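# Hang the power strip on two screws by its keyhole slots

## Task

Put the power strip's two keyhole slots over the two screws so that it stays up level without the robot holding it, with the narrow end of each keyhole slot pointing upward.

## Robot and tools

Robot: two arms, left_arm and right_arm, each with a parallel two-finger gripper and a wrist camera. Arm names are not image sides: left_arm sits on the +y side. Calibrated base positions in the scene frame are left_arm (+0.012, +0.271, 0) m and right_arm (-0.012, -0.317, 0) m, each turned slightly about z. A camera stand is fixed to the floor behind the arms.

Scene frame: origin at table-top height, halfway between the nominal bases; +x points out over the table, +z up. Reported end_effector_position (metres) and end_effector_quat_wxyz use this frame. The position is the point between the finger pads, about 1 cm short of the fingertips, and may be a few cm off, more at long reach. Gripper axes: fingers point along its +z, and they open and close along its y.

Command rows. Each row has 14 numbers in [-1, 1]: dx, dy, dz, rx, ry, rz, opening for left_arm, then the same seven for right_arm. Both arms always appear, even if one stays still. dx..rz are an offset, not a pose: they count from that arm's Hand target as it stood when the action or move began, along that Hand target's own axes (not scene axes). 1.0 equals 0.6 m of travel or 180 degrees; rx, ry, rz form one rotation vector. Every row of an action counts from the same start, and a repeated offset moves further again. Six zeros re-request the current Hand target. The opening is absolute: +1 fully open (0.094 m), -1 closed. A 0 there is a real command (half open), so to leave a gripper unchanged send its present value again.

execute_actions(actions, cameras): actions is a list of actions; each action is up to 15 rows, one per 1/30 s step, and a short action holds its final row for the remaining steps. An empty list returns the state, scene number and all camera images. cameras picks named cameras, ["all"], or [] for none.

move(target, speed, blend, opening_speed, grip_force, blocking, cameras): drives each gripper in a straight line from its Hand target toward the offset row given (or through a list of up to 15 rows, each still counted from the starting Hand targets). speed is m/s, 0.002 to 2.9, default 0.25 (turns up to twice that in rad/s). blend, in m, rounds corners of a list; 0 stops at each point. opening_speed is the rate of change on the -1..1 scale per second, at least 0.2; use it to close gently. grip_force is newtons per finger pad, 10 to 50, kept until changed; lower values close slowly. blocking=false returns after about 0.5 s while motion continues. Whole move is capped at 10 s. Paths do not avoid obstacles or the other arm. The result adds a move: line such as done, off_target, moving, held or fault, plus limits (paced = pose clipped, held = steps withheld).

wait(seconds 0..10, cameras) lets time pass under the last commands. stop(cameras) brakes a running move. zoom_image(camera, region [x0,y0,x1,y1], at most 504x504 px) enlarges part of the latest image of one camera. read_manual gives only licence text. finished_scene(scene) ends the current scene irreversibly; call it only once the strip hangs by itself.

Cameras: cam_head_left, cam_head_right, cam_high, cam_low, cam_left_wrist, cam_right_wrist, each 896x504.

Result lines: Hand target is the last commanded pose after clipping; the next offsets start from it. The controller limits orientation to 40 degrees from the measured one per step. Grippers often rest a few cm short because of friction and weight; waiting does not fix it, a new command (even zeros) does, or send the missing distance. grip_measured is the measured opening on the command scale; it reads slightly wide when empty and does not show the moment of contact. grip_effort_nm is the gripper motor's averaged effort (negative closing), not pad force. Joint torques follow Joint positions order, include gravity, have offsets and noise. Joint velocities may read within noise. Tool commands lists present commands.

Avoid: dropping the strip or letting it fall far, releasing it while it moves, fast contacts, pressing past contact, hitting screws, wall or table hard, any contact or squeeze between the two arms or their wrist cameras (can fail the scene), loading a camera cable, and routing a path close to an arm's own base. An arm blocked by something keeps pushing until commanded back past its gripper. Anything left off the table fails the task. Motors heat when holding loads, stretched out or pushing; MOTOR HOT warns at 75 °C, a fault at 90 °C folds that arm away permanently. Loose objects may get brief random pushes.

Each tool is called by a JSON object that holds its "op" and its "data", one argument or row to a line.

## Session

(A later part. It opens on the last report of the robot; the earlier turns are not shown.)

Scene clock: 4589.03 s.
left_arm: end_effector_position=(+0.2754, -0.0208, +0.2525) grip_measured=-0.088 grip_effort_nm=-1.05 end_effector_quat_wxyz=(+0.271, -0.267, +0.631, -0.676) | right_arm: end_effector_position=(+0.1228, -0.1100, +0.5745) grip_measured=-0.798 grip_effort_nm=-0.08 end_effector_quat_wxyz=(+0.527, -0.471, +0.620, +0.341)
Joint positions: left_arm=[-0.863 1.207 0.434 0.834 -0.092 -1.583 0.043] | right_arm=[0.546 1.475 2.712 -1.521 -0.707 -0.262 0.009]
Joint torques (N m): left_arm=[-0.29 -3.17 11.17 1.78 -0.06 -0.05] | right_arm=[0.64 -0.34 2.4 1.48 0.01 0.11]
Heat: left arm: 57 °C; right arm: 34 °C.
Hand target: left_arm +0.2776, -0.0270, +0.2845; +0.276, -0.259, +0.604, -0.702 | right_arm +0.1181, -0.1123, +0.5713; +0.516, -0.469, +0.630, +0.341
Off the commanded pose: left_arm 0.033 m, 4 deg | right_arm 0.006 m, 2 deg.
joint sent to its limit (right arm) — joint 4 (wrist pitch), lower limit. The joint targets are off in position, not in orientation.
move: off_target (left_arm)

{"op": "move", "data": {
  "target": [0.0,0,0.008,0,0,0,-0.16,0,0,0,0,0,0,-0.8],
  "speed": 0.05
}}

{"op": "move", "data": {
  "target": [0.0,-0.003,0,0,0,0,-0.16,0,0,0,0,0,0,-0.8],
  "speed": 0.04
}}

{"op": "move", "data": {
  "target": [0.0,-0.003,0,0,0,0,-0.16,0,0,0,0,0,0,-0.8],
  "speed": 0.04
}}

{"op": "move", "data": {
  "target": [0.0,-0.003,0,0,0,0,-0.16,0,0,0,0,0,0,-0.8],
  "speed": 0.04,
  "cameras": ["cam_right_wrist"]
}}

{"op": "zoom_image", "data": {
  "camera": "cam_right_wrist",
  "region": [480, 280, 704, 504]
}}

Scene clock: 4597.57 s.
left_arm: end_effector_position=(+0.2769, -0.0226, +0.2508) grip_measured=-0.088 grip_effort_nm=-1.05 end_effector_quat_wxyz=(+0.271, -0.267, +0.633, -0.674) | right_arm: end_effector_position=(+0.1228, -0.1100, +0.5745) grip_measured=-0.798 grip_effort_nm=-0.08 end_effector_quat_wxyz=(+0.527, -0.471, +0.620, +0.341)
Joint positions: left_arm=[-0.863 1.219 0.44 0.834 -0.092 -1.583 0.043] | right_arm=[0.546 1.475 2.712 -1.521 -0.707 -0.262 0.009]
Joint torques (N m): left_arm=[-0.18 -2.86 11.77 1.84 -0.04 -0.05] | right_arm=[0.61 -0.29 2.37 1.48 0.03 0.11]
Heat: left arm: 56 °C; right arm: 34 °C.
Hand target: left_arm +0.2809, -0.0304, +0.2851; +0.276, -0.259, +0.604, -0.702 | right_arm +0.1181, -0.1123, +0.5713; +0.516, -0.469, +0.630, +0.341
Off the commanded pose: left_arm 0.035 m, 5 deg | right_arm 0.006 m, 2 deg.
joint sent to its limit (right arm) — joint 4 (wrist pitch), lower limit. The joint targets are off in position, not in orientation.
move: off_target (left_arm)

Scene clock: 4598.57 s.
left_arm: end_effector_position=(+0.2769, -0.0226, +0.2508) grip_measured=-0.088 grip_effort_nm=-1.05 end_effector_quat_wxyz=(+0.271, -0.267, +0.633, -0.674) | right_arm: end_effector_position=(+0.1228, -0.1100, +0.5745) grip_measured=-0.798 grip_effort_nm=-0.08 end_effector_quat_wxyz=(+0.527, -0.471, +0.620, +0.341)
Joint positions: left_arm=[-0.863 1.219 0.44 0.834 -0.092 -1.583 0.043] | right_arm=[0.546 1.475 2.712 -1.521 -0.707 -0.262 0.009]
Joint torques (N m): left_arm=[-0.18 -3.25 12.15 1.72 -0.04 -0.05] | right_arm=[0.66 -0.31 2.37 1.45 0.01 0.11]
Heat: left arm: 56 °C; right arm: 34 °C.
Hand target: left_arm +0.2808, -0.0302, +0.2869; +0.276, -0.259, +0.604, -0.702 | right_arm +0.1181, -0.1123, +0.5713; +0.516, -0.469, +0.630, +0.341
Off the commanded pose: left_arm 0.037 m, 5 deg | right_arm 0.006 m, 2 deg.
joint sent to its limit (right arm) — joint 4 (wrist pitch), lower limit. The joint targets are off in position, not in orientation.
move: off_target (left_arm)

Scene clock: 4599.57 s.
left_arm: end_effector_position=(+0.2770, -0.0227, +0.2515) grip_measured=-0.088 grip_effort_nm=-1.05 end_effector_quat_wxyz=(+0.271, -0.267, +0.633, -0.674) | right_arm: end_effector_position=(+0.1228, -0.1100, +0.5745) grip_measured=-0.798 grip_effort_nm=-0.08 end_effector_quat_wxyz=(+0.527, -0.471, +0.620, +0.341)
Joint positions: left_arm=[-0.863 1.219 0.442 0.834 -0.092 -1.583 0.043] | right_arm=[0.546 1.475 2.712 -1.521 -0.707 -0.262 0.009]
Joint torques (N m): left_arm=[-0.13 -3.64 12.41 1.61 -0.03 -0.06] | right_arm=[0.53 -0.17 2.3 1.48 0.03 0.12]
Heat: left arm: 56 °C; right arm: 34 °C.
Hand target: left_arm +0.2806, -0.0300, +0.2887; +0.276, -0.259, +0.604, -0.702 | right_arm +0.1181, -0.1123, +0.5713; +0.516, -0.469, +0.630, +0.341
Off the commanded pose: left_arm 0.038 m, 5 deg | right_arm 0.006 m, 2 deg.
joint sent to its limit (right arm) — joint 4 (wrist pitch), lower limit. The joint targets are off in position, not in orientation.
move: off_target (left_arm)

Scene clock: 4600.57 s.
left_arm: end_effector_position=(+0.2770, -0.0227, +0.2511) grip_measured=-0.088 grip_effort_nm=-1.05 end_effector_quat_wxyz=(+0.271, -0.267, +0.633, -0.674) | right_arm: end_effector_position=(+0.1228, -0.1100, +0.5745) grip_measured=-0.798 grip_effort_nm=-0.08 end_effector_quat_wxyz=(+0.527, -0.471, +0.620, +0.341)
Joint positions: left_arm=[-0.863 1.219 0.442 0.833 -0.092 -1.583 0.043] | right_arm=[0.546 1.475 2.712 -1.521 -0.707 -0.262 0.009]
Joint torques (N m): left_arm=[-0.13 -4.18 12.77 1.51 -0.03 -0.05] | right_arm=[0.65 -0.38 2.45 1.48 0.01 0.12]
Heat: left arm: 57 °C; right arm: 34 °C.
Hand target: left_arm +0.2805, -0.0298, +0.2904; +0.276, -0.259, +0.604, -0.701 | right_arm +0.1181, -0.1123, +0.5713; +0.516, -0.469, +0.630, +0.341
Off the commanded pose: left_arm 0.040 m, 5 deg | right_arm 0.006 m, 2 deg.
joint sent to its limit (right arm) — joint 4 (wrist pitch), lower limit. The joint targets are off in position, not in orientation.
move: off_target (left_arm)
Images, in order (width x height): cam_right_wrist 896x504.

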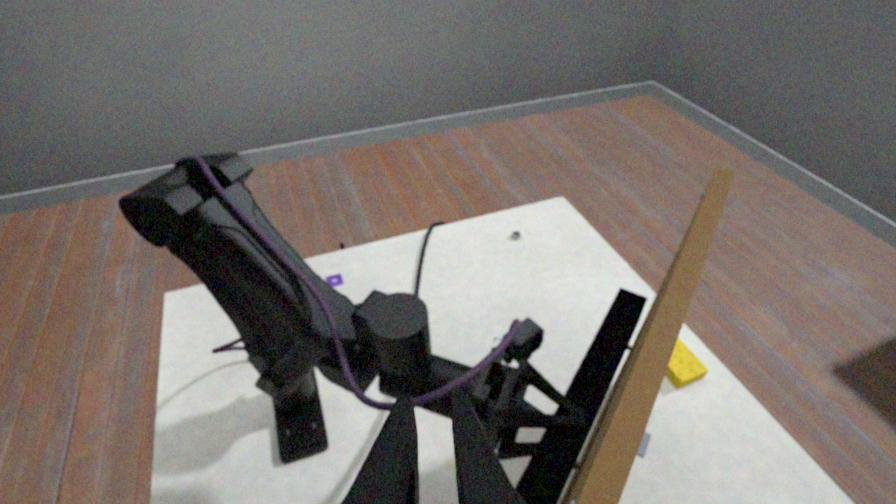

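Scaled by 2.250.

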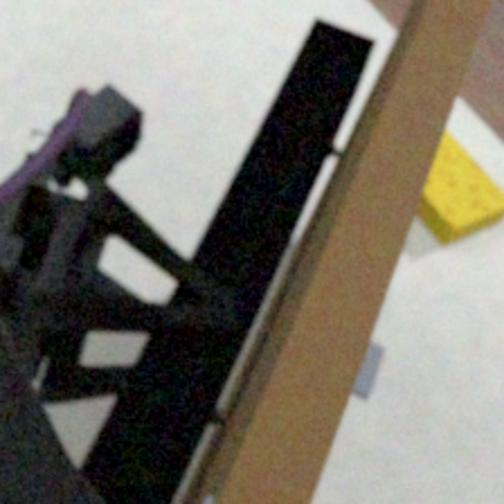

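{"op": "move", "data": {
  "target": [0.003,-0.003,0,0,0,0,-0.16,0,0,0,0,0,0,-0.8],
  "speed": 0.04
}}

{"op": "move", "data": {
  "target": [0.0,-0.003,0,0,0,0,-0.16,0,0,0,0,0,0,-0.8],
  "speed": 0.04
}}

{"op": "move", "data": {
  "target": [0.0,-0.003,0,0,0,0,-0.16,0,0,0,0,0,0,-0.8],
  "speed": 0.04
}}

{"op": "move", "data": {
  "target": [0.0,-0.003,0,0,0,0,-0.16,0,0,0,0,0,0,-0.8],
  "speed": 0.04
}}

{"op": "move", "data": {
  "target": [0.0,-0.003,0,0,0,0,-0.16,0,0,0,0,0,0,-0.8],
  "speed": 0.04
}}

Scene clock: 4630.27 s.
left_arm: end_effector_position=(+0.2770, -0.0227, +0.2507) grip_measured=-0.088 grip_effort_nm=-1.05 end_effector_quat_wxyz=(+0.271, -0.268, +0.634, -0.673) | right_arm: end_effector_position=(+0.1228, -0.1100, +0.5745) grip_measured=-0.798 grip_effort_nm=-0.09 end_effector_quat_wxyz=(+0.527, -0.471, +0.620, +0.341)
Joint positions: left_arm=[-0.863 1.219 0.442 0.831 -0.092 -1.583 0.043] | right_arm=[0.546 1.475 2.712 -1.521 -0.707 -0.262 0.009]
Joint torques (N m): left_arm=[-0.7 -4.59 12.96 1.45 -0.11 -0.06] | right_arm=[0.59 -0.14 2.35 1.45 0.02 0.12]
Heat: left arm: 60 °C; right arm: 34 °C.
Hand target: left_arm +0.2791, -0.0308, +0.2922; +0.276, -0.259, +0.604, -0.701 | right_arm +0.1181, -0.1123, +0.5713; +0.516, -0.469, +0.630, +0.341
Off the commanded pose: left_arm 0.042 m, 5 deg | right_arm 0.006 m, 2 deg.
joint sent to its limit (right arm) — joint 4 (wrist pitch), lower limit. The joint targets are off in position, not in orientation.
move: off_target (left_arm)

Scene clock: 4631.27 s.
left_arm: end_effector_position=(+0.2770, -0.0227, +0.2509) grip_measured=-0.088 grip_effort_nm=-1.05 end_effector_quat_wxyz=(+0.270, -0.268, +0.636, -0.671) | right_arm: end_effector_position=(+0.1228, -0.1100, +0.5745) grip_measured=-0.798 grip_effort_nm=-0.08 end_effector_quat_wxyz=(+0.527, -0.471, +0.620, +0.341)
Joint positions: left_arm=[-0.863 1.213 0.446 0.814 -0.092 -1.583 0.043] | right_arm=[0.546 1.475 2.712 -1.521 -0.707 -0.262 0.009]
Joint torques (N m): left_arm=[-0.66 -4.59 12.98 1.52 -0.12 -0.04] | right_arm=[0.76 -0.34 2.32 1.45 0.01 0.11]
Heat: left arm: 60 °C; right arm: 34 °C.
Hand target: left_arm +0.2789, -0.0306, +0.2941; +0.276, -0.259, +0.604, -0.702 | right_arm +0.1181, -0.1123, +0.5713; +0.516, -0.469, +0.630, +0.341
Off the commanded pose: left_arm 0.044 m, 5 deg | right_arm 0.006 m, 2 deg.
joint sent to its limit (right arm) — joint 4 (wrist pitch), lower limit. The joint targets are off in position, not in orientation.
move: off_target (left_arm)

Scene clock: 4632.27 s.
left_arm: end_effector_position=(+0.2770, -0.0227, +0.2514) grip_measured=-0.088 grip_effort_nm=-1.05 end_effector_quat_wxyz=(+0.270, -0.269, +0.638, -0.670) | right_arm: end_effector_position=(+0.1228, -0.1100, +0.5745) grip_measured=-0.798 grip_effort_nm=-0.08 end_effector_quat_wxyz=(+0.527, -0.471, +0.620, +0.341)
Joint positions: left_arm=[-0.863 1.208 0.451 0.8 -0.092 -1.583 0.043] | right_arm=[0.546 1.475 2.712 -1.521 -0.707 -0.262 0.009]
Joint torques (N m): left_arm=[-0.73 -4.63 13.09 1.56 -0.16 -0.04] | right_arm=[0.65 -0.34 2.44 1.44 0.02 0.1]
Heat: left arm: 60 °C; right arm: 34 °C.
Hand target: left_arm +0.2788, -0.0304, +0.2959; +0.276, -0.259, +0.604, -0.701 | right_arm +0.1181, -0.1123, +0.5713; +0.516, -0.469, +0.630, +0.341
Off the commanded pose: left_arm 0.045 m, 5 deg | right_arm 0.006 m, 2 deg.
joint sent to its limit (right arm) — joint 4 (wrist pitch), lower limit. The joint targets are off in position, not in orientation.
move: off_target (left_arm)

Scene clock: 4633.27 s.
left_arm: end_effector_position=(+0.2770, -0.0228, +0.2518) grip_measured=-0.088 grip_effort_nm=-1.05 end_effector_quat_wxyz=(+0.269, -0.269, +0.639, -0.668) | right_arm: end_effector_position=(+0.1228, -0.1100, +0.5745) grip_measured=-0.798 grip_effort_nm=-0.08 end_effector_quat_wxyz=(+0.527, -0.471, +0.620, +0.341)
Joint positions: left_arm=[-0.863 1.204 0.455 0.786 -0.092 -1.583 0.043] | right_arm=[0.546 1.475 2.712 -1.521 -0.707 -0.262 0.009]
Joint torques (N m): left_arm=[-0.64 -4.7 13.08 1.58 -0.12 -0.05] | right_arm=[0.55 -0.34 2.32 1.49 0.02 0.13]
Heat: left arm: 60 °C; right arm: 34 °C.
Hand target: left_arm +0.2787, -0.0302, +0.2977; +0.276, -0.259, +0.604, -0.701 | right_arm +0.1181, -0.1123, +0.5713; +0.516, -0.469, +0.630, +0.341
Off the commanded pose: left_arm 0.046 m, 6 deg | right_arm 0.006 m, 2 deg.
joint sent to its limit (right arm) — joint 4 (wrist pitch), lower limit. The joint targets are off in position, not in orientation.
move: off_target (left_arm)

Scene clock: 4634.37 s.
left_arm: end_effector_position=(+0.2769, -0.0227, +0.2516) grip_measured=-0.088 grip_effort_nm=-1.05 end_effector_quat_wxyz=(+0.269, -0.270, +0.641, -0.666) | right_arm: end_effector_position=(+0.1228, -0.1100, +0.5745) grip_measured=-0.798 grip_effort_nm=-0.08 end_effector_quat_wxyz=(+0.527, -0.471, +0.620, +0.341)
Joint positions: left_arm=[-0.863 1.199 0.458 0.773 -0.092 -1.583 0.043] | right_arm=[0.546 1.475 2.712 -1.521 -0.707 -0.262 0.009]
Joint torques (N m): left_arm=[-0.65 -4.85 13.26 1.63 -0.13 -0.05] | right_arm=[0.68 -0.29 2.33 1.45 0.01 0.11]
Heat: left arm: 60 °C; right arm: 34 °C.
Hand target: left_arm +0.2785, -0.0300, +0.2994; +0.276, -0.259, +0.604, -0.701 | right_arm +0.1181, -0.1123, +0.5713; +0.516, -0.469, +0.630, +0.341
Off the commanded pose: left_arm 0.048 m, 6 deg | right_arm 0.006 m, 2 deg.
joint sent to its limit (right arm) — joint 4 (wrist pitch), lower limit. The joint targets are off in position, not in orientation.
move: off_target (left_arm)

{"op": "move", "data": {
  "target": [0.0,-0.004,-0.002,0.008,0,0,-0.16,0,0,0,0,0,0,-0.8],
  "speed": 0.04
}}

{"op": "move", "data": {
  "target": [0.0,-0.004,-0.002,0.008,0,0,-0.16,0,0,0,0,0,0,-0.8],
  "speed": 0.04
}}

{"op": "move", "data": {
  "target": [0.0,-0.004,-0.002,0.008,0,0,-0.16,0,0,0,0,0,0,-0.8],
  "speed": 0.04
}}

{"op": "move", "data": {
  "target": [0.0,-0.004,-0.002,0.00,0,0,-0.16,0,0,0,0,0,0,-0.8],
  "speed": 0.04
}}

Scene clock: 4642.80 s.
left_arm: end_effector_position=(+0.2769, -0.0227, +0.2511) grip_measured=-0.088 grip_effort_nm=-1.05 end_effector_quat_wxyz=(+0.268, -0.270, +0.642, -0.666) | right_arm: end_effector_position=(+0.1228, -0.1100, +0.5745) grip_measured=-0.798 grip_effort_nm=-0.08 end_effector_quat_wxyz=(+0.527, -0.471, +0.620, +0.341)
Joint positions: left_arm=[-0.863 1.199 0.458 0.771 -0.092 -1.583 0.043] | right_arm=[0.546 1.475 2.712 -1.521 -0.707 -0.262 0.009]
Joint torques (N m): left_arm=[-0.83 -4.3 11.96 2.12 -0.14 -0.02] | right_arm=[0.76 -0.35 2.33 1.46 0.04 0.12]
Heat: left arm: 61 °C; right arm: 34 °C.
Hand target: left_arm +0.2775, -0.0288, +0.3016; +0.280, -0.255, +0.595, -0.709 | right_arm +0.1181, -0.1123, +0.5713; +0.516, -0.469, +0.630, +0.341
Off the commanded pose: left_arm 0.051 m, 8 deg | right_arm 0.006 m, 2 deg.
joint sent to its limit (right arm) — joint 4 (wrist pitch), lower limit. The joint targets are off in position, not in orientation.
move: off_target (left_arm)

Scene clock: 4643.80 s.
left_arm: end_effector_position=(+0.2770, -0.0226, +0.2511) grip_measured=-0.088 grip_effort_nm=-1.05 end_effector_quat_wxyz=(+0.269, -0.270, +0.642, -0.665) | right_arm: end_effector_position=(+0.1228, -0.1100, +0.5745) grip_measured=-0.798 grip_effort_nm=-0.08 end_effector_quat_wxyz=(+0.527, -0.471, +0.620, +0.341)
Joint positions: left_arm=[-0.863 1.199 0.458 0.771 -0.093 -1.583 0.043] | right_arm=[0.546 1.475 2.712 -1.521 -0.707 -0.262 0.009]
Joint torques (N m): left_arm=[-0.73 -3.88 10.82 2.62 -0.14 0] | right_arm=[0.68 -0.24 2.32 1.49 0.01 0.1]
Heat: left arm: 61 °C; right arm: 34 °C.
Hand target: left_arm +0.2765, -0.0277, +0.3038; +0.283, -0.252, +0.586, -0.716 | right_arm +0.1181, -0.1123, +0.5713; +0.516, -0.469, +0.630, +0.341
Off the commanded pose: left_arm 0.053 m, 9 deg | right_arm 0.006 m, 2 deg.
joint sent to its limit (right arm) — joint 4 (wrist pitch), lower limit. The joint targets are off in position, not in orientation.
move: off_target (left_arm)

Scene clock: 4644.80 s.
left_arm: end_effector_position=(+0.2771, -0.0225, +0.2513) grip_measured=-0.088 grip_effort_nm=-1.05 end_effector_quat_wxyz=(+0.269, -0.270, +0.642, -0.666) | right_arm: end_effector_position=(+0.1228, -0.1100, +0.5745) grip_measured=-0.798 grip_effort_nm=-0.09 end_effector_quat_wxyz=(+0.527, -0.471, +0.620, +0.341)
Joint positions: left_arm=[-0.863 1.199 0.458 0.771 -0.093 -1.583 0.043] | right_arm=[0.546 1.475 2.712 -1.521 -0.707 -0.262 0.009]
Joint torques (N m): left_arm=[-0.83 -3.69 9.69 3.02 -0.13 0] | right_arm=[0.5 -0.35 2.3 1.44 0.03 0.11]
Heat: left arm: 61 °C; right arm: 34 °C.
Hand target: left_arm +0.2754, -0.0264, +0.3059; +0.286, -0.248, +0.577, -0.724 | right_arm +0.1181, -0.1123, +0.5713; +0.516, -0.469, +0.630, +0.341
Off the commanded pose: left_arm 0.055 m, 10 deg | right_arm 0.006 m, 2 deg.
joint sent to its limit (right arm) — joint 4 (wrist pitch), lower limit. The joint targets are off in position, not in orientation.
move: off_target (left_arm)

Scene clock: 4645.80 s.
left_arm: end_effector_position=(+0.2771, -0.0225, +0.2513) grip_measured=-0.088 grip_effort_nm=-1.05 end_effector_quat_wxyz=(+0.269, -0.270, +0.642, -0.666) | right_arm: end_effector_position=(+0.1228, -0.1100, +0.5745) grip_measured=-0.798 grip_effort_nm=-0.08 end_effector_quat_wxyz=(+0.527, -0.471, +0.620, +0.341)
Joint positions: left_arm=[-0.863 1.199 0.458 0.771 -0.093 -1.583 0.043] | right_arm=[0.546 1.475 2.712 -1.521 -0.707 -0.262 0.009]
Joint torques (N m): left_arm=[-0.85 -4.41 9.89 2.92 -0.13 0.04] | right_arm=[0.7 -0.39 2.35 1.48 0.02 0.1]
Heat: left arm: 60 °C; right arm: 34 °C.
Hand target: left_arm +0.2743, -0.0252, +0.3080; +0.286, -0.248, +0.577, -0.724 | right_arm +0.1181, -0.1123, +0.5713; +0.516, -0.469, +0.630, +0.341
Off the commanded pose: left_arm 0.057 m, 10 deg | right_arm 0.006 m, 2 deg.
joint sent to its limit (right arm) — joint 4 (wrist pitch), lower limit. The joint targets are off in position, not in orientation.
move: off_target (left_arm)

{"op": "execute_actions", "data": {
  "actions": [],
  "cameras": ["cam_right_wrist"]
}}

{"op": "zoom_image", "data": {
  "camera": "cam_right_wrist",
  "region": [540, 280, 680, 504]
}}

{"op": "zoom_image", "data": {
  "camera": "cam_right_wrist",
  "region": [600, 320, 650, 370]
}}

{"op": "zoom_image", "data": {
  "camera": "cam_right_wrist",
  "region": [550, 440, 600, 490]
}}

Scene clock: 4655.17 s.
left_arm: end_effector_position=(+0.2771, -0.0225, +0.2513) grip_measured=-0.088 grip_effort_nm=-1.05 end_effector_quat_wxyz=(+0.269, -0.270, +0.642, -0.666) | right_arm: end_effector_position=(+0.1228, -0.1100, +0.5745) grip_measured=-0.798 grip_effort_nm=-0.08 end_effector_quat_wxyz=(+0.527, -0.471, +0.620, +0.341)
Joint positions: left_arm=[-0.863 1.199 0.458 0.771 -0.093 -1.583 0.043] | right_arm=[0.546 1.475 2.712 -1.521 -0.707 -0.262 0.009]
Joint velocities: within noise
Joint torques (N m): left_arm=[-0.72 -4.51 9.8 2.91 -0.15 0.01] | right_arm=[0.65 -0.29 2.3 1.48 0.01 0.12]
Heat: left arm: 60 °C; right arm: 34 °C.
Hand target: left_arm +0.2743, -0.0252, +0.3080; +0.286, -0.248, +0.577, -0.724 | right_arm +0.1181, -0.1123, +0.5713; +0.516, -0.469, +0.630, +0.341
Tool commands: left_gripper/opening=-0.16 right_gripper/opening=-0.8
Off the commanded pose: left_arm 0.057 m, 10 deg | right_arm 0.006 m, 2 deg.
Images, in order (width x height): cam_right_wrist 896x504.

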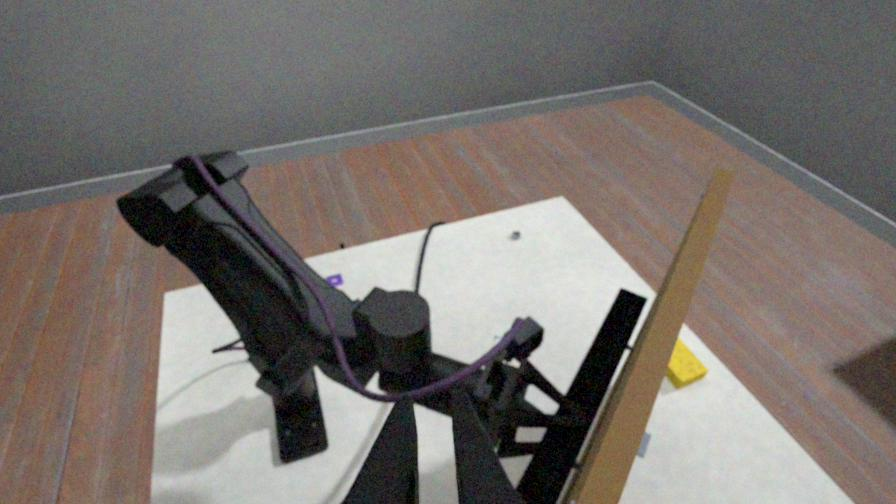

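Scaled by 2.250.

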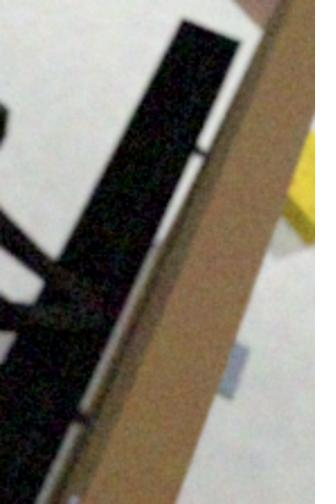

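Scaled by 10.080.

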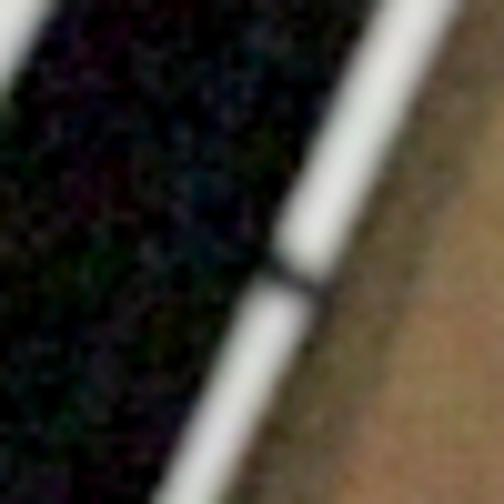

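Scaled by 10.080.

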